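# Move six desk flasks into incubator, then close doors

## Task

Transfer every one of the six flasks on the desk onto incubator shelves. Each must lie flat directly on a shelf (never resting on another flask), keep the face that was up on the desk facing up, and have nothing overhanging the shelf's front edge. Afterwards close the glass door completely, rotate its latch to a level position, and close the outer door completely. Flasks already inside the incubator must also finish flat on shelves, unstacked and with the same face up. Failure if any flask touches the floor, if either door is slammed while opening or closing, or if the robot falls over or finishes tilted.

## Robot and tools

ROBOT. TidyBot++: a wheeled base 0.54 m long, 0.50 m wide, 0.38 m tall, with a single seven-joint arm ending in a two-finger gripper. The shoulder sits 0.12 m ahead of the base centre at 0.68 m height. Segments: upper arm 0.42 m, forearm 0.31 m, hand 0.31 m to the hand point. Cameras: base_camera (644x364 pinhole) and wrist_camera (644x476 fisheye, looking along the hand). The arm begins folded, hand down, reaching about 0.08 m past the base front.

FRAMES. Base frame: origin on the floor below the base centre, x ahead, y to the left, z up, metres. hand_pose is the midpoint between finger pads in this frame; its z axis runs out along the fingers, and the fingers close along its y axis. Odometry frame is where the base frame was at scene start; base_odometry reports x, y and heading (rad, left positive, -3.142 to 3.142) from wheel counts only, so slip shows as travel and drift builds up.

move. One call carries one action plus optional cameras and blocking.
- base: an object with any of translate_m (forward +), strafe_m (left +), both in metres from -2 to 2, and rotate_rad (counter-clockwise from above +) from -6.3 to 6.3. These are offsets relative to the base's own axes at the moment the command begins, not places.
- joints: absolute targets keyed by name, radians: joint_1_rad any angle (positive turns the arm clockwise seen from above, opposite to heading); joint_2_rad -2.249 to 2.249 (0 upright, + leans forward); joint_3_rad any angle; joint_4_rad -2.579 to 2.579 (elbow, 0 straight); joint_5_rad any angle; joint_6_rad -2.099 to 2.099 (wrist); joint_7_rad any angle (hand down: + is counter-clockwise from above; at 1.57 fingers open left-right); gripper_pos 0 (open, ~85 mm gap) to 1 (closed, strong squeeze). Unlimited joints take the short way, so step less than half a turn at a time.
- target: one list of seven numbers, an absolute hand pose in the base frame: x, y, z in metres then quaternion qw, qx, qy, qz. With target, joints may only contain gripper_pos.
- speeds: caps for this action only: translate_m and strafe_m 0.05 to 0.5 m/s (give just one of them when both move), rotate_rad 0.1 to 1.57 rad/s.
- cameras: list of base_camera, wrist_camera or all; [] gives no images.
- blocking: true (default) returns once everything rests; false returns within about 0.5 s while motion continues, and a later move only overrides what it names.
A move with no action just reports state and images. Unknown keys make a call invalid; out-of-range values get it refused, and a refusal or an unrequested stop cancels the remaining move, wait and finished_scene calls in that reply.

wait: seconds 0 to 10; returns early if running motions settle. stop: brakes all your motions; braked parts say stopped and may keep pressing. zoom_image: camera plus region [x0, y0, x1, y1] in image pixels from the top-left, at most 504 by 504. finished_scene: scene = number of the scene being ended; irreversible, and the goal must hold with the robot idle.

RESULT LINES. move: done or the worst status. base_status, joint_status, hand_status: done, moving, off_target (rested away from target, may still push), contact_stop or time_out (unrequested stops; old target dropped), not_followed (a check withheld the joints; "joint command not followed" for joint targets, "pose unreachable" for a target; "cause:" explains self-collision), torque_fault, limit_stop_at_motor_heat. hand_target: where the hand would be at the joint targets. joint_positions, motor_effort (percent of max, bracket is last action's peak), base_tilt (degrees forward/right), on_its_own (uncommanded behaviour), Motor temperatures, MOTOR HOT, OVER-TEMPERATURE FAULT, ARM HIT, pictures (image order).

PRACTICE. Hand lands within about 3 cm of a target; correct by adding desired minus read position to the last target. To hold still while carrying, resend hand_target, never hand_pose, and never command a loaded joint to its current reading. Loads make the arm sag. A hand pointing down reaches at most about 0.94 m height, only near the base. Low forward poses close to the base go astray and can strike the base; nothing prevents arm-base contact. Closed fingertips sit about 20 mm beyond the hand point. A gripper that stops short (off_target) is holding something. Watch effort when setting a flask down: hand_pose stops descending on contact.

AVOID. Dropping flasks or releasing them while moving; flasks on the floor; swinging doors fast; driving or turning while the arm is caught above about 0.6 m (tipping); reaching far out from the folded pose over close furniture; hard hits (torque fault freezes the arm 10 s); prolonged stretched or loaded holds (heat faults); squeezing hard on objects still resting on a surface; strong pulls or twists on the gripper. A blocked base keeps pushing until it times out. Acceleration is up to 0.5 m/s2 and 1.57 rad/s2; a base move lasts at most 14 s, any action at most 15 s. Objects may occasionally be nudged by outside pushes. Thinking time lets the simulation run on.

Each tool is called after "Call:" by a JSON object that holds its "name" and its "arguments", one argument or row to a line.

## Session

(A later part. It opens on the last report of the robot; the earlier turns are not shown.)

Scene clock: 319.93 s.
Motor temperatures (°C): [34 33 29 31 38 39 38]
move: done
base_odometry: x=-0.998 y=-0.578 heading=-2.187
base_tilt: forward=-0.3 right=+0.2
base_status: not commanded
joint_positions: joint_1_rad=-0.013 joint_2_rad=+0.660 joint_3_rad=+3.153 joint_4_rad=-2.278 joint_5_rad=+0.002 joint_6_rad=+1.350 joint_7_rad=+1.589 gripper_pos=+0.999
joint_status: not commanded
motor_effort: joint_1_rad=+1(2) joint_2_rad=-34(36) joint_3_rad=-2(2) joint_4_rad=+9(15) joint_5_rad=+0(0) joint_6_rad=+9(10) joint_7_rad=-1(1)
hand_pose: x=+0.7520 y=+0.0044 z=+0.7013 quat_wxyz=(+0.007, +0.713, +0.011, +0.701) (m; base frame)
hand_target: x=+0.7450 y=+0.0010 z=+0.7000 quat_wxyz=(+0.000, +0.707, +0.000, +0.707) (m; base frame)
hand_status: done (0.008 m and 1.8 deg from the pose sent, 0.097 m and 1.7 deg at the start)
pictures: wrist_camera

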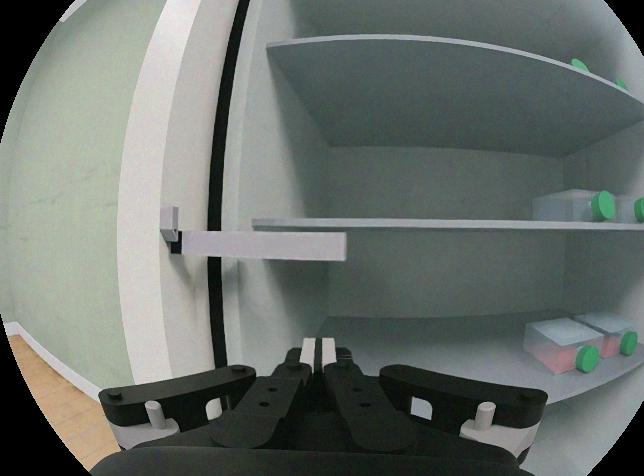

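Call:
{"name": "move", "arguments": {
  "base": {"translate_m":0.075},
  "speeds": {"translate_m":0.1},
  "cameras": []
}}

Call:
{"name": "move", "arguments": {
  "target": [0.745,0.001,0.80,0,0.7071,0,0.7071],
  "cameras": ["wrist_camera"]
}}

Call:
{"name": "move", "arguments": {
  "target": [0.745,0.001,0.85,0,0.7071,0,0.7071],
  "cameras": ["wrist_camera"]
}}

Scene clock: 331.13 s.
Motor temperatures (°C): [34 34 29 31 38 40 38]
move: done
base_odometry: x=-1.041 y=-0.639 heading=-2.187
base_tilt: forward=-0.2 right=+0.3
base_status: done
joint_positions: joint_1_rad=-0.013 joint_2_rad=+0.661 joint_3_rad=+3.153 joint_4_rad=-2.281 joint_5_rad=+0.002 joint_6_rad=+1.354 joint_7_rad=+1.589 gripper_pos=+0.999
joint_status: not commanded
motor_effort: joint_1_rad=+1(3) joint_2_rad=-34(36) joint_3_rad=+0(3) joint_4_rad=+9(11) joint_5_rad=+0(1) joint_6_rad=+9(10) joint_7_rad=-1(1)
hand_pose: x=+0.7509 y=+0.0044 z=+0.7001 quat_wxyz=(+0.007, +0.713, +0.011, +0.701) (m; base frame)
hand_target: x=+0.7450 y=+0.0010 z=+0.7000 quat_wxyz=(+0.000, +0.707, +0.000, +0.707) (m; base frame)
hand_status: not commanded
pictures: none
No camera images: "cameras" was empty.

Scene clock: 332.63 s.
Motor temperatures (°C): [34 34 29 31 38 40 38]
move: done
base_odometry: x=-1.041 y=-0.639 heading=-2.187
base_tilt: forward=-0.3 right=+0.3
base_status: not commanded
joint_positions: joint_1_rad=-0.013 joint_2_rad=+0.405 joint_3_rad=+3.153 joint_4_rad=-2.258 joint_5_rad=+0.002 joint_6_rad=+1.098 joint_7_rad=+1.589 gripper_pos=+0.999
joint_status: not commanded
motor_effort: joint_1_rad=-1(1) joint_2_rad=-30(38) joint_3_rad=-1(3) joint_4_rad=+14(15) joint_5_rad=+0(1) joint_6_rad=+9(14) joint_7_rad=-1(1)
hand_pose: x=+0.7409 y=+0.0037 z=+0.7911 quat_wxyz=(+0.007, +0.705, +0.010, +0.709) (m; base frame)
hand_target: x=+0.7450 y=+0.0010 z=+0.8000 quat_wxyz=(+0.000, +0.707, +0.000, +0.707) (m; base frame)
hand_status: done (0.010 m and 1.4 deg from the pose sent, 0.100 m and 1.8 deg at the start)
pictures: wrist_camera

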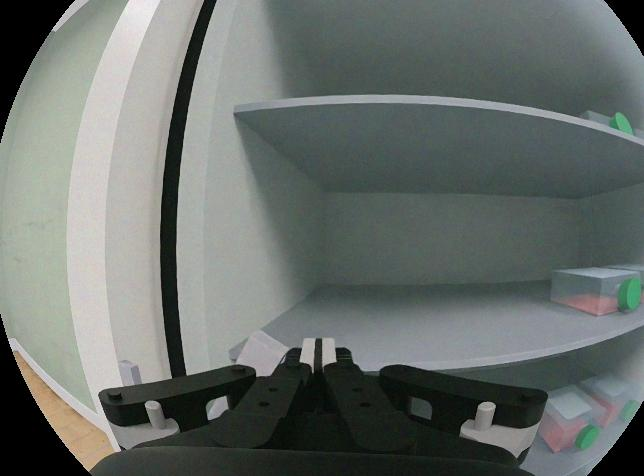

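Scene clock: 333.97 s.
Motor temperatures (°C): [34 34 29 31 38 40 38]
move: done
base_odometry: x=-1.041 y=-0.639 heading=-2.187
base_tilt: forward=-0.2 right=+0.3
base_status: not commanded
joint_positions: joint_1_rad=-0.013 joint_2_rad=+0.279 joint_3_rad=+3.153 joint_4_rad=-2.189 joint_5_rad=+0.002 joint_6_rad=+0.915 joint_7_rad=+1.589 gripper_pos=+0.999
joint_status: not commanded
motor_effort: joint_1_rad=+0(2) joint_2_rad=-28(32) joint_3_rad=-1(2) joint_4_rad=+16(17) joint_5_rad=+0(0) joint_6_rad=+9(10) joint_7_rad=-1(1)
hand_pose: x=+0.7424 y=+0.0034 z=+0.8459 quat_wxyz=(+0.007, +0.701, +0.009, +0.713) (m; base frame)
hand_target: x=+0.7450 y=+0.0010 z=+0.8499 quat_wxyz=(+0.000, +0.707, +0.000, +0.707) (m; base frame)
hand_status: done (0.005 m and 1.6 deg from the pose sent, 0.059 m and 1.4 deg at the start)
pictures: wrist_camera

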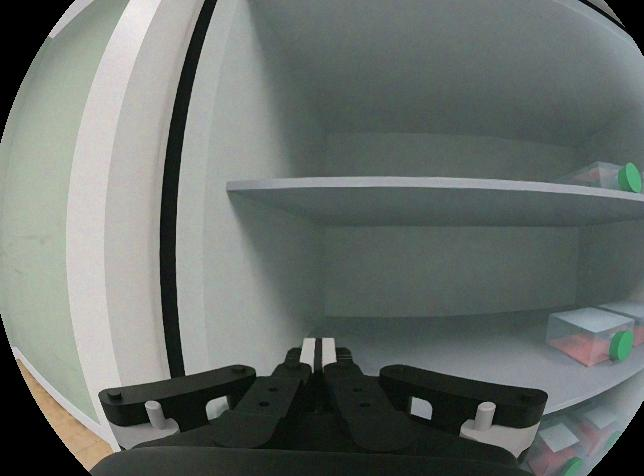

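Call:
{"name": "move", "arguments": {
  "target": [0.745,0.001,0.81,0,0.7071,0,0.7071],
  "cameras": []
}}

Call:
{"name": "move", "arguments": {
  "base": {"strafe_m":0.06},
  "speeds": {"strafe_m":0.1},
  "cameras": ["wrist_camera"]
}}

Call:
{"name": "move", "arguments": {
  "base": {"strafe_m":-0.02,"translate_m":-0.18},
  "speeds": {"translate_m":0.2},
  "cameras": ["wrist_camera"]
}}

Scene clock: 341.77 s.
Motor temperatures (°C): [34 34 29 31 38 39 38]
move: done
base_odometry: x=-1.041 y=-0.639 heading=-2.187
base_tilt: forward=-0.2 right=+0.2
base_status: not commanded
joint_positions: joint_1_rad=-0.013 joint_2_rad=+0.341 joint_3_rad=+3.153 joint_4_rad=-2.202 joint_5_rad=+0.002 joint_6_rad=+0.971 joint_7_rad=+1.589 gripper_pos=+0.999
joint_status: not commanded
motor_effort: joint_1_rad=+0(1) joint_2_rad=-29(31) joint_3_rad=-1(2) joint_4_rad=+15(17) joint_5_rad=+0(0) joint_6_rad=+9(10) joint_7_rad=-1(1)
hand_pose: x=+0.7481 y=+0.0036 z=+0.8183 quat_wxyz=(+0.007, +0.707, +0.009, +0.707) (m; base frame)
hand_target: x=+0.7450 y=+0.0010 z=+0.8100 quat_wxyz=(+0.000, +0.707, +0.000, +0.707) (m; base frame)
hand_status: done (0.009 m and 1.3 deg from the pose sent, 0.036 m and 1.6 deg at the start)
pictures: none
No camera images: "cameras" was empty.

Scene clock: 342.93 s.
Motor temperatures (°C): [34 34 29 31 38 39 38]
move: done
base_odometry: x=-0.992 y=-0.674 heading=-2.188
base_tilt: forward=-0.3 right=+0.2
base_status: done
joint_positions: joint_1_rad=-0.012 joint_2_rad=+0.341 joint_3_rad=+3.153 joint_4_rad=-2.202 joint_5_rad=+0.002 joint_6_rad=+0.971 joint_7_rad=+1.589 gripper_pos=+0.999
joint_status: not commanded
motor_effort: joint_1_rad=+0(3) joint_2_rad=-30(32) joint_3_rad=+0(3) joint_4_rad=+15(16) joint_5_rad=+0(1) joint_6_rad=+9(10) joint_7_rad=-1(1)
hand_pose: x=+0.7482 y=+0.0032 z=+0.8181 quat_wxyz=(+0.007, +0.708, +0.009, +0.707) (m; base frame)
hand_target: x=+0.7450 y=+0.0010 z=+0.8100 quat_wxyz=(+0.000, +0.707, +0.000, +0.707) (m; base frame)
hand_status: not commanded
pictures: wrist_camera

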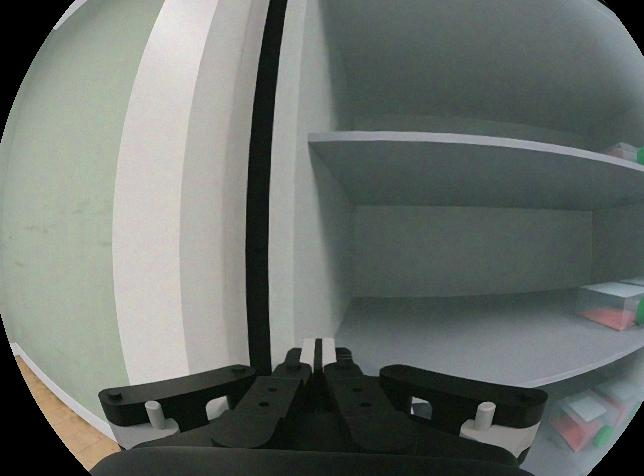

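Scene clock: 344.57 s.
Motor temperatures (°C): [34 34 29 31 38 39 38]
move: done
base_odometry: x=-0.904 y=-0.515 heading=-2.187
base_tilt: forward=-0.3 right=+0.3
base_status: done
joint_positions: joint_1_rad=-0.012 joint_2_rad=+0.343 joint_3_rad=+3.153 joint_4_rad=-2.203 joint_5_rad=+0.002 joint_6_rad=+0.971 joint_7_rad=+1.589 gripper_pos=+0.999
joint_status: not commanded
motor_effort: joint_1_rad=+0(2) joint_2_rad=-30(32) joint_3_rad=+0(2) joint_4_rad=+15(17) joint_5_rad=+0(0) joint_6_rad=+9(10) joint_7_rad=+0(1)
hand_pose: x=+0.7483 y=+0.0032 z=+0.8163 quat_wxyz=(+0.007, +0.709, +0.009, +0.706) (m; base frame)
hand_target: x=+0.7450 y=+0.0010 z=+0.8100 quat_wxyz=(+0.000, +0.707, +0.000, +0.707) (m; base frame)
hand_status: not commanded
pictures: wrist_camera

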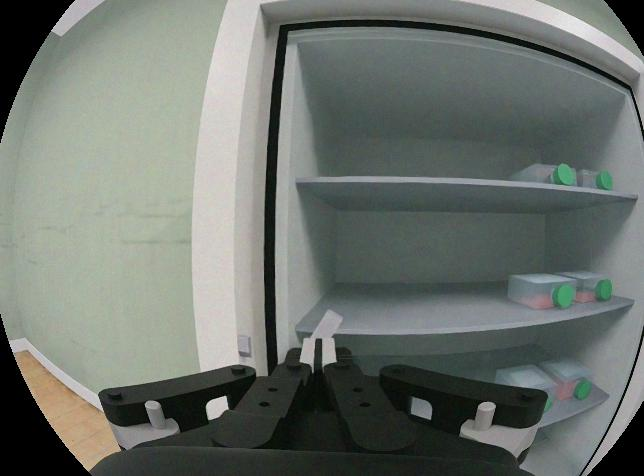

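Call:
{"name": "move", "arguments": {
  "target": [0.745,0.001,0.75,0,0.7071,0,0.7071],
  "joints": {"gripper_pos":0},
  "cameras": ["wrist_camera"]
}}

Call:
{"name": "zoom_image", "arguments": {
  "camera": "wrist_camera",
  "region": [200, 150, 420, 350]
}}

Scene clock: 352.20 s.
Motor temperatures (°C): [34 34 29 31 38 40 38]
move: done
base_odometry: x=-0.904 y=-0.515 heading=-2.187
base_tilt: forward=-0.3 right=+0.2
base_status: not commanded
joint_positions: joint_1_rad=-0.012 joint_2_rad=+0.509 joint_3_rad=+3.153 joint_4_rad=-2.257 joint_5_rad=+0.002 joint_6_rad=+1.176 joint_7_rad=+1.589 gripper_pos=+0.000
joint_status: all done
motor_effort: joint_1_rad=+1(2) joint_2_rad=-32(34) joint_3_rad=-1(2) joint_4_rad=+13(16) joint_5_rad=+0(0) joint_6_rad=+9(10) joint_7_rad=-1(1)
hand_pose: x=+0.7508 y=+0.0036 z=+0.7509 quat_wxyz=(+0.007, +0.714, +0.010, +0.700) (m; base frame)
hand_target: x=+0.7450 y=+0.0010 z=+0.7499 quat_wxyz=(+0.000, +0.707, +0.000, +0.707) (m; base frame)
hand_status: done (0.006 m and 1.8 deg from the pose sent, 0.066 m and 1.4 deg at the start)
pictures: wrist_camera

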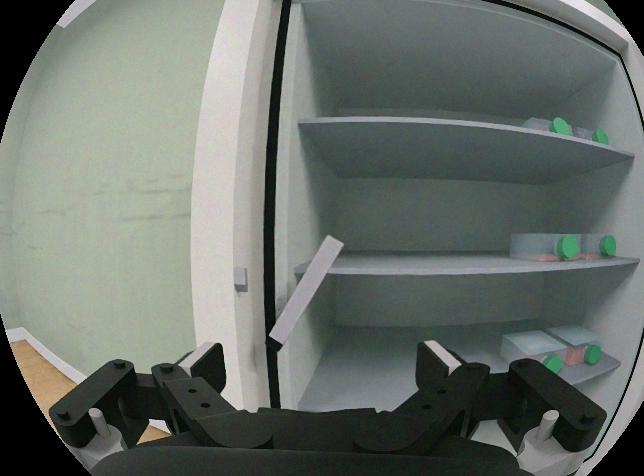

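Scaled by 2.291.

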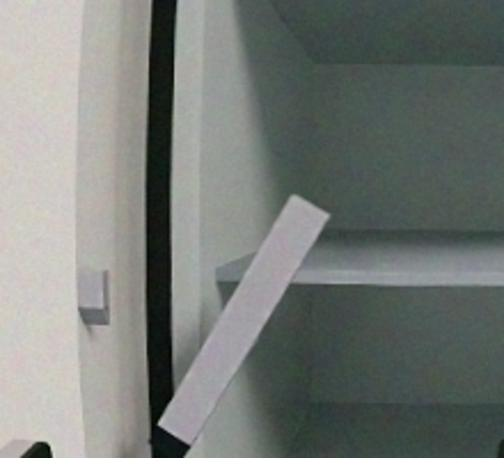

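Call:
{"name": "move", "arguments": {
  "base": {"strafe_m":0.01},
  "joints": {"joint_7_rad":1.05},
  "cameras": []
}}

Call:
{"name": "move", "arguments": {
  "target": [0.745,0.001,0.772,0,0.8578,0,0.5140],
  "cameras": ["wrist_camera"]
}}

Scene clock: 373.43 s.
Motor temperatures (°C): [34 34 29 31 38 40 38]
move: done
base_odometry: x=-0.896 y=-0.521 heading=-2.187
base_tilt: forward=-0.3 right=+0.3
base_status: done
joint_positions: joint_1_rad=-0.013 joint_2_rad=+0.509 joint_3_rad=+3.154 joint_4_rad=-2.257 joint_5_rad=+0.002 joint_6_rad=+1.178 joint_7_rad=+1.118 gripper_pos=+0.000
joint_status: all done
motor_effort: joint_1_rad=+0(6) joint_2_rad=-32(33) joint_3_rad=-1(4) joint_4_rad=+12(13) joint_5_rad=+0(2) joint_6_rad=+9(10) joint_7_rad=-1(2)
hand_pose: x=+0.7508 y=+0.0041 z=+0.7518 quat_wxyz=(-0.157, +0.696, -0.156, +0.684) (m; base frame)
hand_target: x=+0.7450 y=+0.0010 z=+0.7499 quat_wxyz=(-0.179, +0.684, -0.179, +0.684) (m; base frame)
hand_status: not commanded
pictures: none
No camera images: "cameras" was empty.

Scene clock: 375.43 s.
Motor temperatures (°C): [34 34 29 31 38 40 38]
move: done
base_odometry: x=-0.896 y=-0.521 heading=-2.187
base_tilt: forward=-0.3 right=+0.3
base_status: not commanded
joint_positions: joint_1_rad=-0.013 joint_2_rad=+0.234 joint_3_rad=+3.154 joint_4_rad=-1.967 joint_5_rad=+0.002 joint_6_rad=+0.153 joint_7_rad=+1.490 gripper_pos=+0.000
joint_status: not commanded
motor_effort: joint_1_rad=+0(2) joint_2_rad=-29(34) joint_3_rad=-1(2) joint_4_rad=+20(20) joint_5_rad=+0(0) joint_6_rad=+8(10) joint_7_rad=-1(1)
hand_pose: x=+0.7472 y=+0.0026 z=+0.7626 quat_wxyz=(-0.020, +0.854, -0.032, +0.519) (m; base frame)
hand_target: x=+0.7450 y=+0.0010 z=+0.7720 quat_wxyz=(+0.000, +0.858, +0.000, +0.514) (m; base frame)
hand_status: done (0.010 m and 4.4 deg from the pose sent, 0.021 m and 37.1 deg at the start)
pictures: wrist_camera

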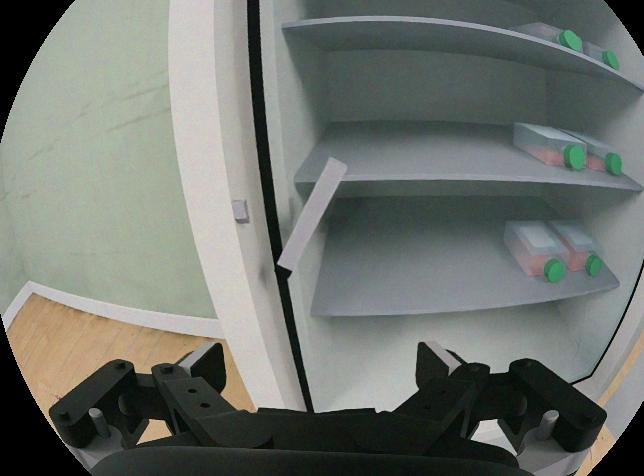

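Call:
{"name": "move", "arguments": {
  "target": [0.745,0.001,0.772,-0.179,0.684,-0.179,0.684],
  "cameras": ["wrist_camera"]
}}

Call:
{"name": "move", "arguments": {
  "base": {"translate_m":0.08},
  "speeds": {"translate_m":0.15},
  "cameras": ["wrist_camera"]
}}

Scene clock: 384.73 s.
Motor temperatures (°C): [34 34 29 31 38 40 38]
move: done
base_odometry: x=-0.896 y=-0.521 heading=-2.187
base_tilt: forward=-0.3 right=+0.3
base_status: not commanded
joint_positions: joint_1_rad=+0.056 joint_2_rad=+0.443 joint_3_rad=+3.068 joint_4_rad=-2.234 joint_5_rad=+0.002 joint_6_rad=+1.094 joint_7_rad=+1.180 gripper_pos=+0.000
joint_status: not commanded
motor_effort: joint_1_rad=+0(2) joint_2_rad=-31(32) joint_3_rad=-2(2) joint_4_rad=+13(20) joint_5_rad=+0(1) joint_6_rad=+9(10) joint_7_rad=-1(1)
hand_pose: x=+0.7505 y=+0.0060 z=+0.7784 quat_wxyz=(-0.152, +0.696, -0.144, +0.687) (m; base frame)
hand_target: x=+0.7450 y=+0.0010 z=+0.7720 quat_wxyz=(-0.179, +0.684, -0.179, +0.684) (m; base frame)
hand_status: done (0.010 m and 5.3 deg from the pose sent, 0.010 m and 36.9 deg at the start)
pictures: wrist_camera

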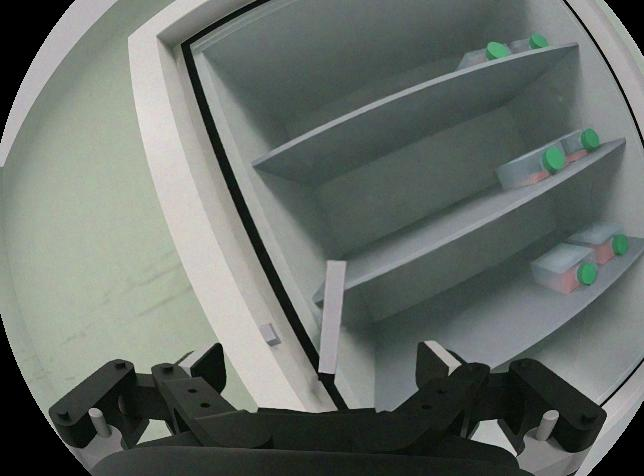

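Scene clock: 385.90 s.
Motor temperatures (°C): [34 34 29 31 38 40 38]
move: done
base_odometry: x=-0.942 y=-0.586 heading=-2.187
base_tilt: forward=-0.3 right=+0.2
base_status: done
joint_positions: joint_1_rad=+0.058 joint_2_rad=+0.447 joint_3_rad=+3.066 joint_4_rad=-2.239 joint_5_rad=+0.002 joint_6_rad=+1.097 joint_7_rad=+1.180 gripper_pos=+0.000
joint_status: not commanded
motor_effort: joint_1_rad=+0(2) joint_2_rad=-31(33) joint_3_rad=-2(3) joint_4_rad=+13(16) joint_5_rad=+0(1) joint_6_rad=+8(10) joint_7_rad=-1(1)
hand_pose: x=+0.7497 y=+0.0053 z=+0.7747 quat_wxyz=(-0.151, +0.698, -0.145, +0.685) (m; base frame)
hand_target: x=+0.7450 y=+0.0010 z=+0.7720 quat_wxyz=(-0.179, +0.684, -0.179, +0.684) (m; base frame)
hand_status: not commanded
pictures: wrist_camera

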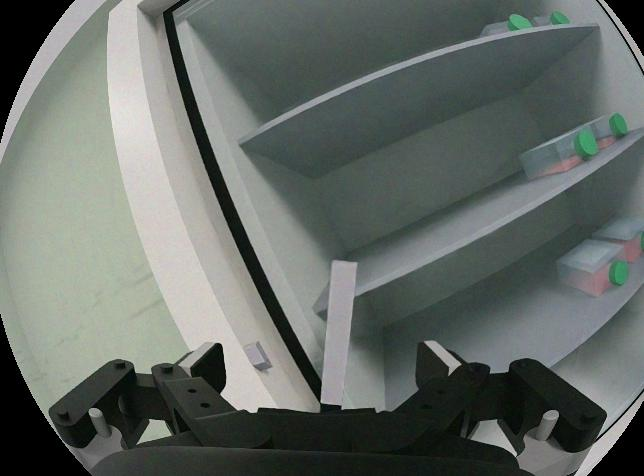

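Call:
{"name": "move", "arguments": {
  "base": {"translate_m":0.085,"strafe_m":-0.006},
  "speeds": {"translate_m":0.1},
  "cameras": ["wrist_camera"]
}}

Call:
{"name": "move", "arguments": {
  "joints": {"gripper_pos":0.85},
  "cameras": ["wrist_camera"]
}}

Scene clock: 394.00 s.
Motor temperatures (°C): [34 34 29 31 38 40 38]
move: done
base_odometry: x=-0.996 y=-0.652 heading=-2.186
base_tilt: forward=-0.2 right=+0.3
base_status: done
joint_positions: joint_1_rad=+0.059 joint_2_rad=+0.449 joint_3_rad=+3.065 joint_4_rad=-2.240 joint_5_rad=+0.002 joint_6_rad=+1.099 joint_7_rad=+1.179 gripper_pos=+0.000
joint_status: not commanded
motor_effort: joint_1_rad=-1(2) joint_2_rad=-30(33) joint_3_rad=-1(3) joint_4_rad=+13(15) joint_5_rad=+0(1) joint_6_rad=+9(10) joint_7_rad=+0(1)
hand_pose: x=+0.7494 y=+0.0054 z=+0.7728 quat_wxyz=(-0.152, +0.699, -0.146, +0.684) (m; base frame)
hand_target: x=+0.7450 y=+0.0010 z=+0.7720 quat_wxyz=(-0.179, +0.684, -0.179, +0.684) (m; base frame)
hand_status: not commanded
pictures: wrist_camera

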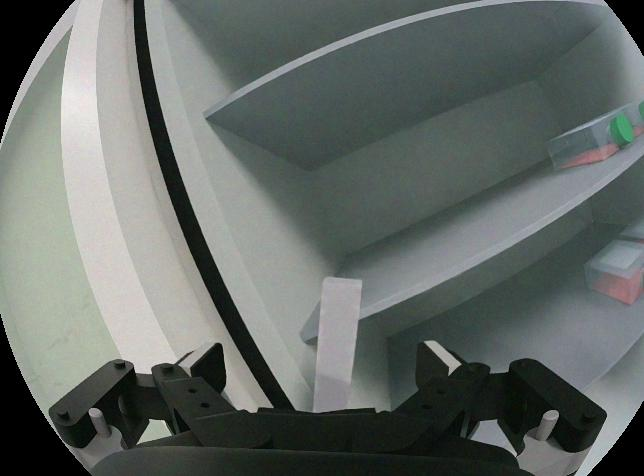

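Scene clock: 395.07 s.
Motor temperatures (°C): [34 34 29 31 38 40 38]
move: done
base_odometry: x=-0.996 y=-0.652 heading=-2.187
base_tilt: forward=-0.3 right=+0.3
base_status: not commanded
joint_positions: joint_1_rad=+0.067 joint_2_rad=+0.451 joint_3_rad=+3.062 joint_4_rad=-2.243 joint_5_rad=+0.000 joint_6_rad=+1.100 joint_7_rad=+1.179 gripper_pos=+0.840
joint_status: all done
motor_effort: joint_1_rad=-1(4) joint_2_rad=-32(35) joint_3_rad=-2(7) joint_4_rad=+14(16) joint_5_rad=+2(4) joint_6_rad=+10(12) joint_7_rad=-1(1)
hand_pose: x=+0.7488 y=+0.0012 z=+0.7711 quat_wxyz=(-0.150, +0.699, -0.150, +0.683) (m; base frame)
hand_target: x=+0.7450 y=+0.0010 z=+0.7720 quat_wxyz=(-0.179, +0.684, -0.179, +0.684) (m; base frame)
hand_status: not commanded
pictures: wrist_camera

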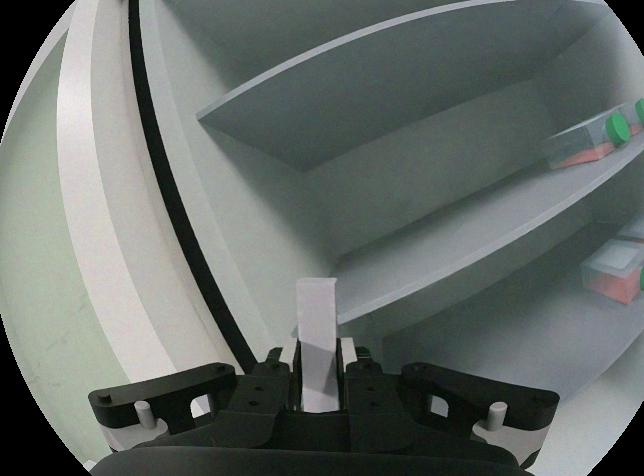

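Call:
{"name": "move", "arguments": {
  "joints": {"gripper_pos":1},
  "cameras": []
}}

Call:
{"name": "move", "arguments": {
  "base": {"translate_m":-0.050,"strafe_m":-0.080,"rotate_rad":0.1},
  "speeds": {"translate_m":0.06,"rotate_rad":0.1},
  "cameras": ["wrist_camera"]
}}

Scene clock: 400.00 s.
Motor temperatures (°C): [34 34 29 31 38 40 38]
move: off_target
base_odometry: x=-0.996 y=-0.652 heading=-2.187
base_tilt: forward=-0.2 right=+0.2
base_status: not commanded
joint_positions: joint_1_rad=+0.068 joint_2_rad=+0.451 joint_3_rad=+3.062 joint_4_rad=-2.243 joint_5_rad=+0.000 joint_6_rad=+1.100 joint_7_rad=+1.179 gripper_pos=+0.866
joint_status: gripper_pos off_target (ended at +0.866, target +1.000)
motor_effort: joint_1_rad=+0(1) joint_2_rad=-31(32) joint_3_rad=-2(3) joint_4_rad=+15(15) joint_5_rad=+1(2) joint_6_rad=+10(10) joint_7_rad=-1(1)
hand_pose: x=+0.7488 y=+0.0011 z=+0.7711 quat_wxyz=(-0.150, +0.699, -0.150, +0.683) (m; base frame)
hand_target: x=+0.7450 y=+0.0010 z=+0.7720 quat_wxyz=(-0.179, +0.684, -0.179, +0.684) (m; base frame)
hand_status: not commanded
pictures: none
No camera images: "cameras" was empty.

Scene clock: 402.07 s.
Motor temperatures (°C): [34 34 29 31 38 40 38]
move: done
base_odometry: x=-1.033 y=-0.565 heading=-2.085
base_tilt: forward=-0.3 right=+0.2
base_status: done
joint_positions: joint_1_rad=+0.072 joint_2_rad=+0.452 joint_3_rad=+3.047 joint_4_rad=-2.245 joint_5_rad=-0.006 joint_6_rad=+1.102 joint_7_rad=+1.179 gripper_pos=+0.866
joint_status: not commanded
motor_effort: joint_1_rad=+2(8) joint_2_rad=-31(34) joint_3_rad=-1(9) joint_4_rad=+13(16) joint_5_rad=+0(7) joint_6_rad=+10(12) joint_7_rad=-1(1)
hand_pose: x=+0.7481 y=+0.0042 z=+0.7708 quat_wxyz=(-0.154, +0.699, -0.151, +0.682) (m; base frame)
hand_target: x=+0.7450 y=+0.0010 z=+0.7720 quat_wxyz=(-0.179, +0.684, -0.179, +0.684) (m; base frame)
hand_status: not commanded
pictures: wrist_camera

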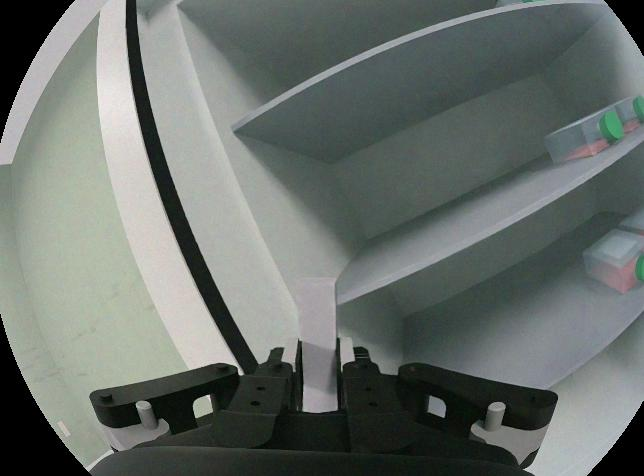

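Call:
{"name": "move", "arguments": {
  "base": {"translate_m":-0.091,"strafe_m":-0.166,"rotate_rad":0.2},
  "speeds": {"translate_m":0.1,"rotate_rad":0.11},
  "cameras": ["wrist_camera"]
}}

Call:
{"name": "move", "arguments": {
  "base": {"translate_m":-0.072,"strafe_m":-0.1225,"rotate_rad":0.15},
  "speeds": {"translate_m":0.1,"rotate_rad":0.11},
  "cameras": ["wrist_camera"]
}}

Scene clock: 410.03 s.
Motor temperatures (°C): [34 34 29 31 38 40 38]
move: done
base_odometry: x=-1.132 y=-0.404 heading=-1.884
base_tilt: forward=-0.3 right=+0.3
base_status: done
joint_positions: joint_1_rad=+0.062 joint_2_rad=+0.452 joint_3_rad=+3.039 joint_4_rad=-2.246 joint_5_rad=-0.007 joint_6_rad=+1.105 joint_7_rad=+1.178 gripper_pos=+0.866
joint_status: not commanded
motor_effort: joint_1_rad=+4(8) joint_2_rad=-30(33) joint_3_rad=+1(6) joint_4_rad=+14(16) joint_5_rad=-1(4) joint_6_rad=+9(12) joint_7_rad=+0(1)
hand_pose: x=+0.7474 y=+0.0147 z=+0.7706 quat_wxyz=(-0.162, +0.699, -0.147, +0.681) (m; base frame)
hand_target: x=+0.7450 y=+0.0010 z=+0.7720 quat_wxyz=(-0.179, +0.684, -0.179, +0.684) (m; base frame)
hand_status: not commanded
pictures: wrist_camera

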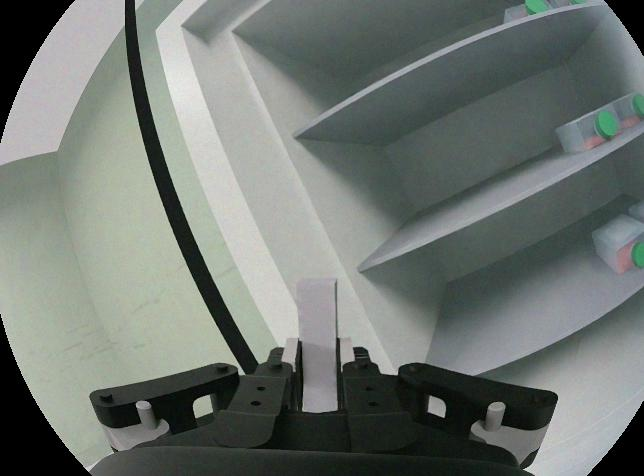

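Scene clock: 412.00 s.
Motor temperatures (°C): [34 34 29 31 38 40 38]
move: done
base_odometry: x=-1.227 y=-0.298 heading=-1.733
base_tilt: forward=-0.3 right=+0.3
base_status: done
joint_positions: joint_1_rad=+0.056 joint_2_rad=+0.453 joint_3_rad=+3.033 joint_4_rad=-2.248 joint_5_rad=-0.007 joint_6_rad=+1.107 joint_7_rad=+1.177 gripper_pos=+0.866
joint_status: not commanded
motor_effort: joint_1_rad=+4(11) joint_2_rad=-30(33) joint_3_rad=+1(7) joint_4_rad=+13(16) joint_5_rad=-2(6) joint_6_rad=+9(12) joint_7_rad=+0(1)
hand_pose: x=+0.7467 y=+0.0216 z=+0.7706 quat_wxyz=(-0.166, +0.700, -0.144, +0.680) (m; base frame)
hand_target: x=+0.7450 y=+0.0010 z=+0.7720 quat_wxyz=(-0.179, +0.684, -0.179, +0.684) (m; base frame)
hand_status: not commanded
pictures: wrist_camera

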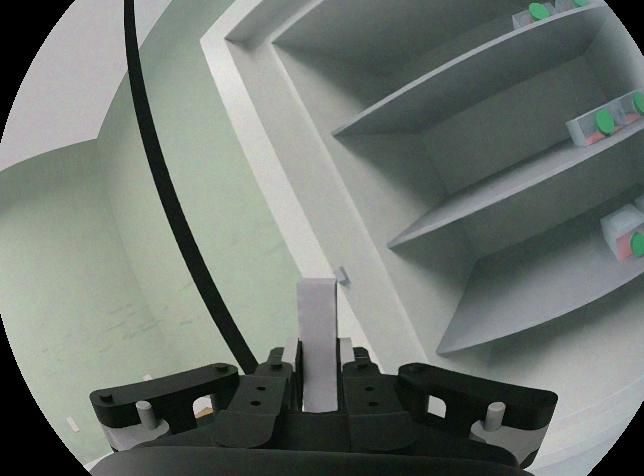

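Call:
{"name": "move", "arguments": {
  "joints": {"gripper_pos":0},
  "cameras": []
}}

Call:
{"name": "move", "arguments": {
  "base": {"translate_m":-0.3},
  "speeds": {"translate_m":0.2},
  "cameras": ["wrist_camera"]
}}

Call:
{"name": "move", "arguments": {
  "base": {"strafe_m":0.6},
  "cameras": ["wrist_camera"]
}}

Call:
{"name": "move", "arguments": {
  "base": {"rotate_rad":-0.454},
  "joints": {"gripper_pos":1},
  "target": [0.745,0.001,0.772,0,0.7071,0,0.7071],
  "cameras": ["wrist_camera"]
}}

Scene clock: 442.50 s.
Motor temperatures (°C): [34 34 29 31 38 40 38]
move: done
base_odometry: x=-1.227 y=-0.298 heading=-1.733
base_tilt: forward=-0.2 right=+0.3
base_status: not commanded
joint_positions: joint_1_rad=+0.062 joint_2_rad=+0.453 joint_3_rad=+3.033 joint_4_rad=-2.248 joint_5_rad=-0.007 joint_6_rad=+1.107 joint_7_rad=+1.177 gripper_pos=+0.000
joint_status: all done
motor_effort: joint_1_rad=+1(6) joint_2_rad=-31(32) joint_3_rad=-1(3) joint_4_rad=+14(14) joint_5_rad=+0(2) joint_6_rad=+9(9) joint_7_rad=-1(1)
hand_pose: x=+0.7469 y=+0.0175 z=+0.7706 quat_wxyz=(-0.164, +0.699, -0.147, +0.680) (m; base frame)
hand_target: x=+0.7450 y=+0.0010 z=+0.7720 quat_wxyz=(-0.179, +0.684, -0.179, +0.684) (m; base frame)
hand_status: not commanded
pictures: none
No camera images: "cameras" was empty.

Scene clock: 444.77 s.
Motor temperatures (°C): [34 34 29 31 38 40 38]
move: done
base_odometry: x=-1.178 y=-0.002 heading=-1.734
base_tilt: forward=-0.3 right=+0.3
base_status: done
joint_positions: joint_1_rad=+0.062 joint_2_rad=+0.453 joint_3_rad=+3.033 joint_4_rad=-2.248 joint_5_rad=-0.007 joint_6_rad=+1.107 joint_7_rad=+1.177 gripper_pos=+0.000
joint_status: not commanded
motor_effort: joint_1_rad=+1(2) joint_2_rad=-31(34) joint_3_rad=-3(3) joint_4_rad=+13(14) joint_5_rad=+1(1) joint_6_rad=+9(9) joint_7_rad=-1(1)
hand_pose: x=+0.7469 y=+0.0173 z=+0.7703 quat_wxyz=(-0.164, +0.699, -0.147, +0.680) (m; base frame)
hand_target: x=+0.7450 y=+0.0010 z=+0.7720 quat_wxyz=(-0.179, +0.684, -0.179, +0.684) (m; base frame)
hand_status: not commanded
pictures: wrist_camera

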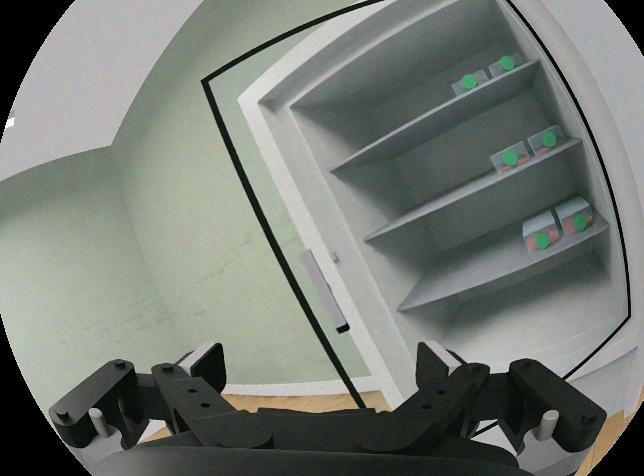

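Scene clock: 447.33 s.
Motor temperatures (°C): [34 34 29 31 38 40 38]
move: done
base_odometry: x=-0.586 y=-0.099 heading=-1.733
base_tilt: forward=-0.3 right=+0.2
base_status: done
joint_positions: joint_1_rad=+0.068 joint_2_rad=+0.453 joint_3_rad=+3.034 joint_4_rad=-2.248 joint_5_rad=-0.007 joint_6_rad=+1.107 joint_7_rad=+1.177 gripper_pos=+0.000
joint_status: not commanded
motor_effort: joint_1_rad=+0(3) joint_2_rad=-31(32) joint_3_rad=-1(4) joint_4_rad=+13(14) joint_5_rad=+0(1) joint_6_rad=+9(10) joint_7_rad=-1(1)
hand_pose: x=+0.7470 y=+0.0134 z=+0.7703 quat_wxyz=(-0.162, +0.699, -0.149, +0.681) (m; base frame)
hand_target: x=+0.7450 y=+0.0010 z=+0.7720 quat_wxyz=(-0.179, +0.684, -0.179, +0.684) (m; base frame)
hand_status: not commanded
pictures: wrist_camera

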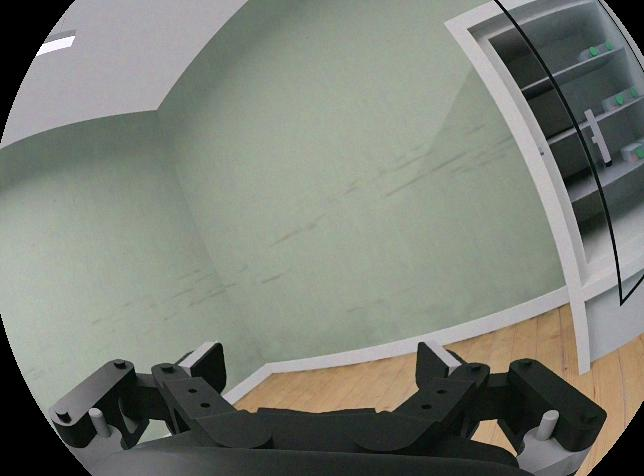

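Scene clock: 448.90 s.
Motor temperatures (°C): [34 34 29 31 38 40 38]
move: done
base_odometry: x=-0.586 y=-0.099 heading=-2.186
base_tilt: forward=-0.2 right=+0.3
base_status: done
joint_positions: joint_1_rad=+0.001 joint_2_rad=+0.453 joint_3_rad=+3.149 joint_4_rad=-2.248 joint_5_rad=-0.007 joint_6_rad=+1.107 joint_7_rad=+1.493 gripper_pos=+0.999
joint_status: all done
motor_effort: joint_1_rad=+1(4) joint_2_rad=-31(32) joint_3_rad=-1(4) joint_4_rad=+13(15) joint_5_rad=+0(1) joint_6_rad=+9(10) joint_7_rad=-1(1)
hand_pose: x=+0.7485 y=-0.0053 z=+0.7684 quat_wxyz=(-0.022, +0.714, -0.033, +0.699) (m; base frame)
hand_target: x=+0.7450 y=+0.0010 z=+0.7720 quat_wxyz=(+0.000, +0.707, +0.000, +0.707) (m; base frame)
hand_status: done (0.008 m and 4.7 deg from the pose sent, 0.013 m and 25.5 deg at the start)
pictures: wrist_camera

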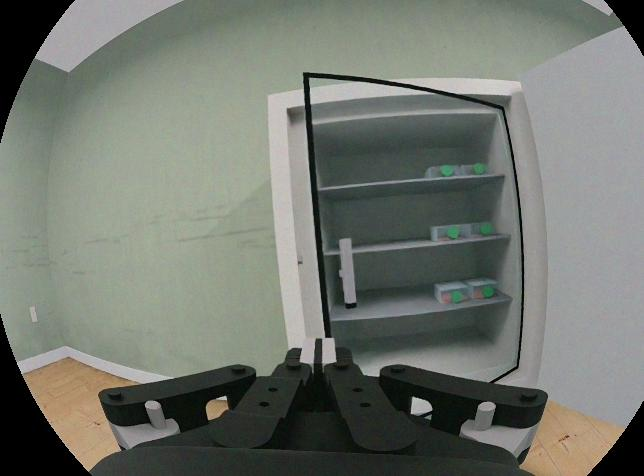

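Call:
{"name": "move", "arguments": {
  "base": {"strafe_m":0.15},
  "cameras": []
}}

Call:
{"name": "move", "arguments": {
  "base": {"translate_m":0.47},
  "speeds": {"translate_m":0.25},
  "cameras": ["wrist_camera"]
}}

Scene clock: 454.83 s.
Motor temperatures (°C): [34 34 29 31 38 40 38]
move: done
base_odometry: x=-0.464 y=-0.186 heading=-2.187
base_tilt: forward=-0.3 right=+0.2
base_status: done
joint_positions: joint_1_rad=-0.014 joint_2_rad=+0.453 joint_3_rad=+3.150 joint_4_rad=-2.248 joint_5_rad=-0.007 joint_6_rad=+1.107 joint_7_rad=+1.493 gripper_pos=+0.999
joint_status: not commanded
motor_effort: joint_1_rad=+1(4) joint_2_rad=-31(33) joint_3_rad=-1(4) joint_4_rad=+13(14) joint_5_rad=+0(1) joint_6_rad=+8(10) joint_7_rad=-1(1)
hand_pose: x=+0.7486 y=+0.0039 z=+0.7684 quat_wxyz=(-0.027, +0.715, -0.027, +0.698) (m; base frame)
hand_target: x=+0.7450 y=+0.0010 z=+0.7720 quat_wxyz=(+0.000, +0.707, +0.000, +0.707) (m; base frame)
hand_status: not commanded
pictures: none
No camera images: "cameras" was empty.

Scene clock: 457.50 s.
Motor temperatures (°C): [34 34 29 31 38 40 38]
move: done
base_odometry: x=-0.735 y=-0.569 heading=-2.187
base_tilt: forward=-0.2 right=+0.3
base_status: done
joint_positions: joint_1_rad=-0.014 joint_2_rad=+0.453 joint_3_rad=+3.150 joint_4_rad=-2.249 joint_5_rad=-0.007 joint_6_rad=+1.108 joint_7_rad=+1.493 gripper_pos=+0.999
joint_status: not commanded
motor_effort: joint_1_rad=+1(1) joint_2_rad=-31(33) joint_3_rad=-1(2) joint_4_rad=+13(15) joint_5_rad=+0(1) joint_6_rad=+9(10) joint_7_rad=-1(1)
hand_pose: x=+0.7483 y=+0.0038 z=+0.7682 quat_wxyz=(-0.027, +0.715, -0.027, +0.698) (m; base frame)
hand_target: x=+0.7450 y=+0.0010 z=+0.7720 quat_wxyz=(+0.000, +0.707, +0.000, +0.707) (m; base frame)
hand_status: not commanded
pictures: wrist_camera

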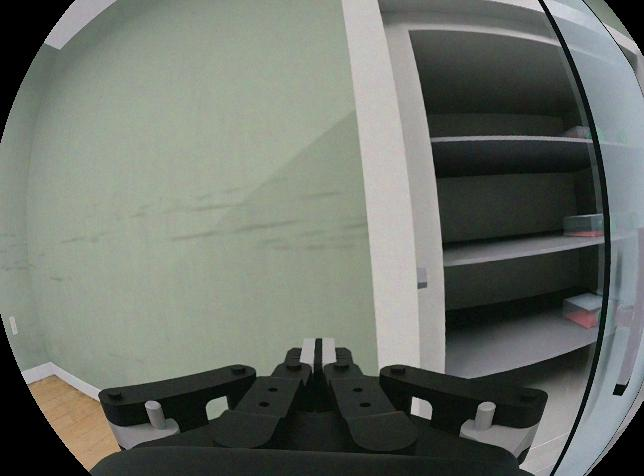

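Call:
{"name": "move", "arguments": {
  "base": {"translate_m":0.07},
  "speeds": {"translate_m":0.2},
  "cameras": []
}}

Call:
{"name": "move", "arguments": {
  "base": {"strafe_m":-0.3},
  "speeds": {"strafe_m":0.1},
  "cameras": ["wrist_camera"]
}}

Call:
{"name": "move", "arguments": {
  "base": {"strafe_m":-0.25},
  "speeds": {"strafe_m":0.1},
  "cameras": ["wrist_camera"]
}}

Scene clock: 470.07 s.
Motor temperatures (°C): [34 34 29 31 38 40 38]
move: done
base_odometry: x=-0.776 y=-0.627 heading=-2.186
base_tilt: forward=-0.3 right=+0.3
base_status: done
joint_positions: joint_1_rad=-0.014 joint_2_rad=+0.454 joint_3_rad=+3.150 joint_4_rad=-2.249 joint_5_rad=-0.007 joint_6_rad=+1.108 joint_7_rad=+1.493 gripper_pos=+0.999
joint_status: not commanded
motor_effort: joint_1_rad=+1(3) joint_2_rad=-31(34) joint_3_rad=-1(2) joint_4_rad=+13(14) joint_5_rad=+0(1) joint_6_rad=+9(10) joint_7_rad=-1(1)
hand_pose: x=+0.7484 y=+0.0038 z=+0.7676 quat_wxyz=(-0.027, +0.715, -0.027, +0.698) (m; base frame)
hand_target: x=+0.7450 y=+0.0010 z=+0.7720 quat_wxyz=(+0.000, +0.707, +0.000, +0.707) (m; base frame)
hand_status: not commanded
pictures: none
No camera images: "cameras" was empty.

Scene clock: 473.60 s.
Motor temperatures (°C): [34 34 29 31 38 40 38]
move: done
base_odometry: x=-1.020 y=-0.454 heading=-2.186
base_tilt: forward=-0.3 right=+0.2
base_status: done
joint_positions: joint_1_rad=-0.184 joint_2_rad=+0.454 joint_3_rad=+3.020 joint_4_rad=-2.258 joint_5_rad=+0.088 joint_6_rad=+1.109 joint_7_rad=+1.494 gripper_pos=+0.999
joint_status: not commanded
motor_effort: joint_1_rad=+33(37) joint_2_rad=-30(33) joint_3_rad=+26(28) joint_4_rad=+16(18) joint_5_rad=-19(20) joint_6_rad=+10(11) joint_7_rad=-1(1)
hand_pose: x=+0.7102 y=+0.2010 z=+0.7672 quat_wxyz=(-0.161, +0.709, +0.100, +0.679) (m; base frame)
hand_target: x=+0.7450 y=+0.0010 z=+0.7720 quat_wxyz=(+0.000, +0.707, +0.000, +0.707) (m; base frame)
hand_status: not commanded
pictures: wrist_camera

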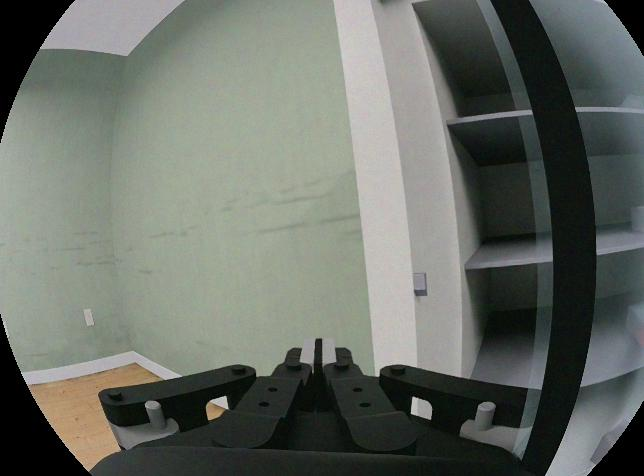

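Scene clock: 479.07 s.
Motor temperatures (°C): [35 34 30 31 38 40 38]
move: time_out
base_odometry: x=-1.222 y=-0.311 heading=-2.179
base_tilt: forward=-0.3 right=+0.2
base_status: strafe_m time_out (by the wheels' count: -0.247 of -0.250)
joint_positions: joint_1_rad=-0.376 joint_2_rad=+0.461 joint_3_rad=+2.863 joint_4_rad=-2.276 joint_5_rad=+0.222 joint_6_rad=+1.109 joint_7_rad=+1.494 gripper_pos=+0.999
joint_status: not commanded
motor_effort: joint_1_rad=+69(74) joint_2_rad=-30(36) joint_3_rad=+50(56) joint_4_rad=+16(21) joint_5_rad=-38(42) joint_6_rad=+12(16) joint_7_rad=-1(1)
hand_pose: x=+0.5828 y=+0.4017 z=+0.7673 quat_wxyz=(-0.315, +0.670, +0.254, +0.623) (m; base frame)
hand_target: x=+0.7450 y=+0.0010 z=+0.7720 quat_wxyz=(+0.000, +0.707, +0.000, +0.707) (m; base frame)
hand_status: not commanded
pictures: wrist_camera

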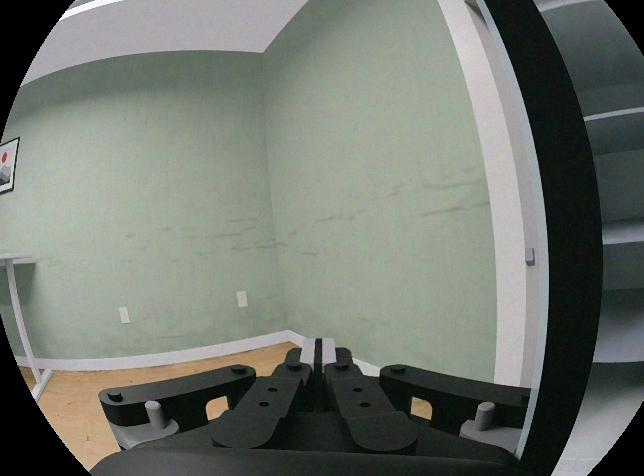

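Call:
{"name": "move", "arguments": {
  "base": {"strafe_m":0.5},
  "speeds": {"strafe_m":0.2},
  "cameras": ["wrist_camera"]
}}

Scene clock: 491.20 s.
Motor temperatures (°C): [36 34 30 31 39 40 38]
move: done
base_odometry: x=-0.811 y=-0.597 heading=-2.181
base_tilt: forward=-0.3 right=+0.2
base_status: done
joint_positions: joint_1_rad=-0.015 joint_2_rad=+0.452 joint_3_rad=+3.148 joint_4_rad=-2.271 joint_5_rad=+0.035 joint_6_rad=+1.125 joint_7_rad=+1.497 gripper_pos=+0.999
joint_status: not commanded
motor_effort: joint_1_rad=+2(66) joint_2_rad=-31(31) joint_3_rad=-1(50) joint_4_rad=+13(18) joint_5_rad=+0(37) joint_6_rad=+9(13) joint_7_rad=-1(2)
hand_pose: x=+0.7413 y=+0.0174 z=+0.7645 quat_wxyz=(-0.034, +0.717, -0.006, +0.696) (m; base frame)
hand_target: x=+0.7450 y=+0.0010 z=+0.7720 quat_wxyz=(+0.000, +0.707, +0.000, +0.707) (m; base frame)
hand_status: not commanded
pictures: wrist_camera

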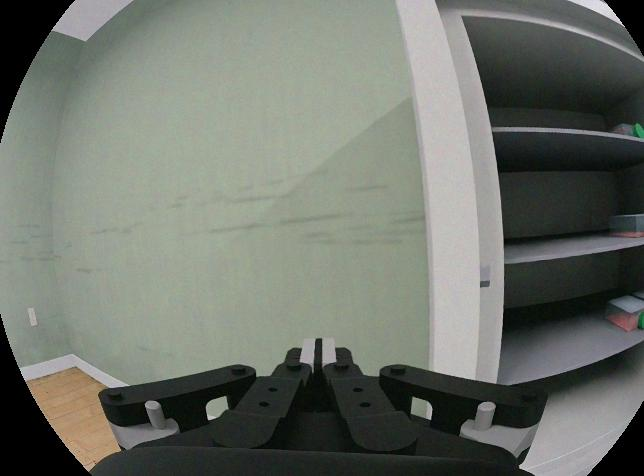

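Call:
{"name": "move", "arguments": {
  "base": {"translate_m":-0.5,"strafe_m":-0.3},
  "cameras": ["base_camera","wrist_camera"]
}}

Scene clock: 502.47 s.
Motor temperatures (°C): [36 34 30 31 39 40 38]
move: done
base_odometry: x=-0.771 y=-0.016 heading=-2.181
base_tilt: forward=-0.3 right=+0.2
base_status: done
joint_positions: joint_1_rad=-0.015 joint_2_rad=+0.452 joint_3_rad=+3.148 joint_4_rad=-2.271 joint_5_rad=+0.035 joint_6_rad=+1.125 joint_7_rad=+1.497 gripper_pos=+0.999
joint_status: not commanded
motor_effort: joint_1_rad=+0(2) joint_2_rad=-31(34) joint_3_rad=-1(2) joint_4_rad=+12(14) joint_5_rad=+0(1) joint_6_rad=+9(10) joint_7_rad=-1(1)
hand_pose: x=+0.7414 y=+0.0174 z=+0.7644 quat_wxyz=(-0.034, +0.717, -0.006, +0.696) (m; base frame)
hand_target: x=+0.7450 y=+0.0010 z=+0.7720 quat_wxyz=(+0.000, +0.707, +0.000, +0.707) (m; base frame)
hand_status: not commanded
pictures: base_camera, wrist_camera

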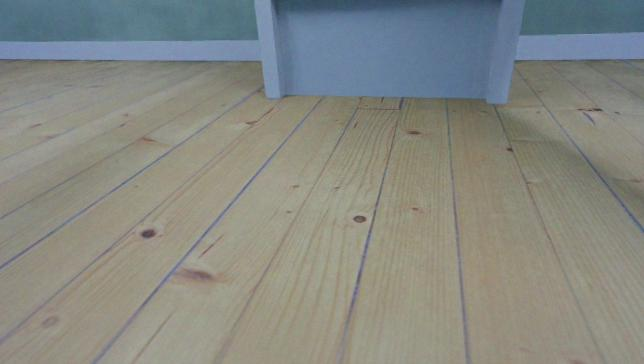

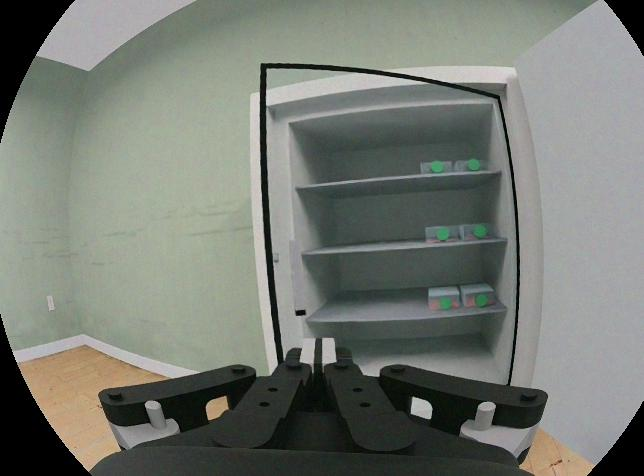

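Call:
{"name": "move", "arguments": {
  "base": {"strafe_m":0.97},
  "cameras": []
}}

Call:
{"name": "move", "arguments": {
  "base": {"rotate_rad":-1.577},
  "cameras": ["wrist_camera","base_camera"]
}}

Scene clock: 531.97 s.
Motor temperatures (°C): [35 34 30 31 38 40 38]
move: done
base_odometry: x=+0.025 y=-0.571 heading=-2.180
base_tilt: forward=-0.3 right=+0.3
base_status: done
joint_positions: joint_1_rad=-0.013 joint_2_rad=+0.452 joint_3_rad=+3.149 joint_4_rad=-2.271 joint_5_rad=+0.035 joint_6_rad=+1.125 joint_7_rad=+1.497 gripper_pos=+0.999
joint_status: not commanded
motor_effort: joint_1_rad=+0(5) joint_2_rad=-31(33) joint_3_rad=-2(3) joint_4_rad=+12(14) joint_5_rad=+0(1) joint_6_rad=+9(10) joint_7_rad=-1(1)
hand_pose: x=+0.7414 y=+0.0157 z=+0.7644 quat_wxyz=(-0.033, +0.717, -0.007, +0.696) (m; base frame)
hand_target: x=+0.7450 y=+0.0010 z=+0.7720 quat_wxyz=(+0.000, +0.707, +0.000, +0.707) (m; base frame)
hand_status: not commanded
pictures: none
No camera images: "cameras" was empty.

Scene clock: 534.27 s.
Motor temperatures (°C): [35 34 30 31 38 40 38]
move: done
base_odometry: x=+0.025 y=-0.571 heading=+2.527
base_tilt: forward=-0.2 right=+0.3
base_status: done
joint_positions: joint_1_rad=-0.004 joint_2_rad=+0.452 joint_3_rad=+3.155 joint_4_rad=-2.271 joint_5_rad=+0.034 joint_6_rad=+1.125 joint_7_rad=+1.497 gripper_pos=+0.999
joint_status: not commanded
motor_effort: joint_1_rad=+0(5) joint_2_rad=-31(33) joint_3_rad=-1(4) joint_4_rad=+13(14) joint_5_rad=+0(1) joint_6_rad=+9(10) joint_7_rad=-1(1)
hand_pose: x=+0.7417 y=+0.0062 z=+0.7643 quat_wxyz=(-0.027, +0.717, -0.012, +0.697) (m; base frame)
hand_target: x=+0.7450 y=+0.0010 z=+0.7720 quat_wxyz=(+0.000, +0.707, +0.000, +0.707) (m; base frame)
hand_status: not commanded
pictures: base_camera, wrist_camera

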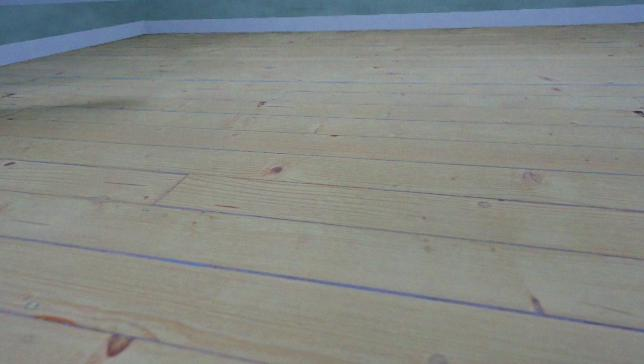

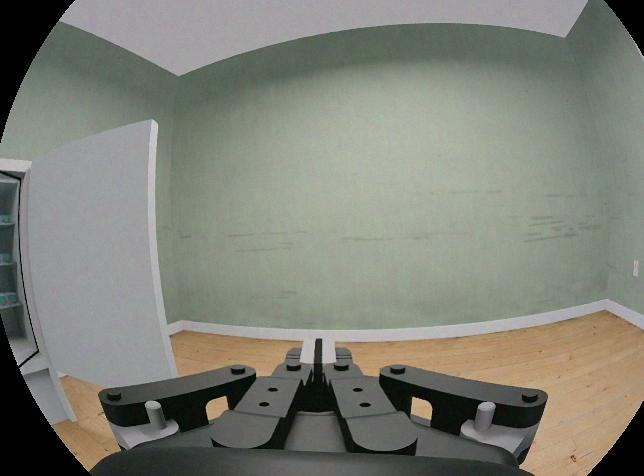

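Call:
{"name": "move", "arguments": {
  "base": {"strafe_m":1.02},
  "speeds": {"strafe_m":0.35},
  "cameras": ["wrist_camera","base_camera"]
}}

Scene clock: 541.33 s.
Motor temperatures (°C): [35 34 30 31 38 40 38]
move: done
base_odometry: x=-0.564 y=-1.404 heading=+2.525
base_tilt: forward=-0.3 right=+0.3
base_status: done
joint_positions: joint_1_rad=-0.009 joint_2_rad=+0.452 joint_3_rad=+3.155 joint_4_rad=-2.271 joint_5_rad=+0.034 joint_6_rad=+1.125 joint_7_rad=+1.497 gripper_pos=+0.999
joint_status: not commanded
motor_effort: joint_1_rad=+0(3) joint_2_rad=-31(32) joint_3_rad=+0(3) joint_4_rad=+13(14) joint_5_rad=+0(1) joint_6_rad=+9(10) joint_7_rad=-1(1)
hand_pose: x=+0.7416 y=+0.0092 z=+0.7643 quat_wxyz=(-0.028, +0.717, -0.010, +0.697) (m; base frame)
hand_target: x=+0.7450 y=+0.0010 z=+0.7720 quat_wxyz=(+0.000, +0.707, +0.000, +0.707) (m; base frame)
hand_status: not commanded
pictures: base_camera, wrist_camera

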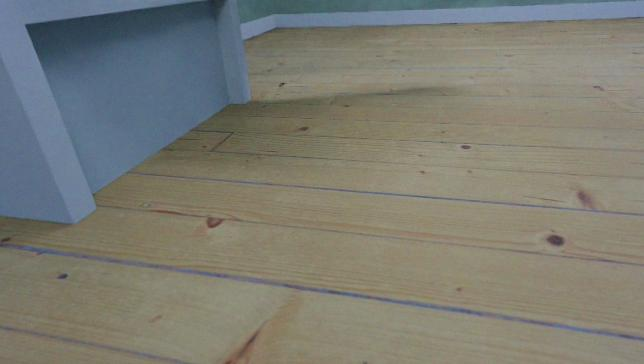

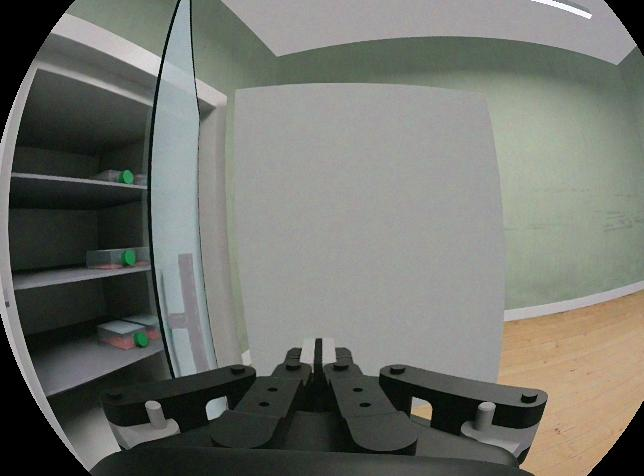

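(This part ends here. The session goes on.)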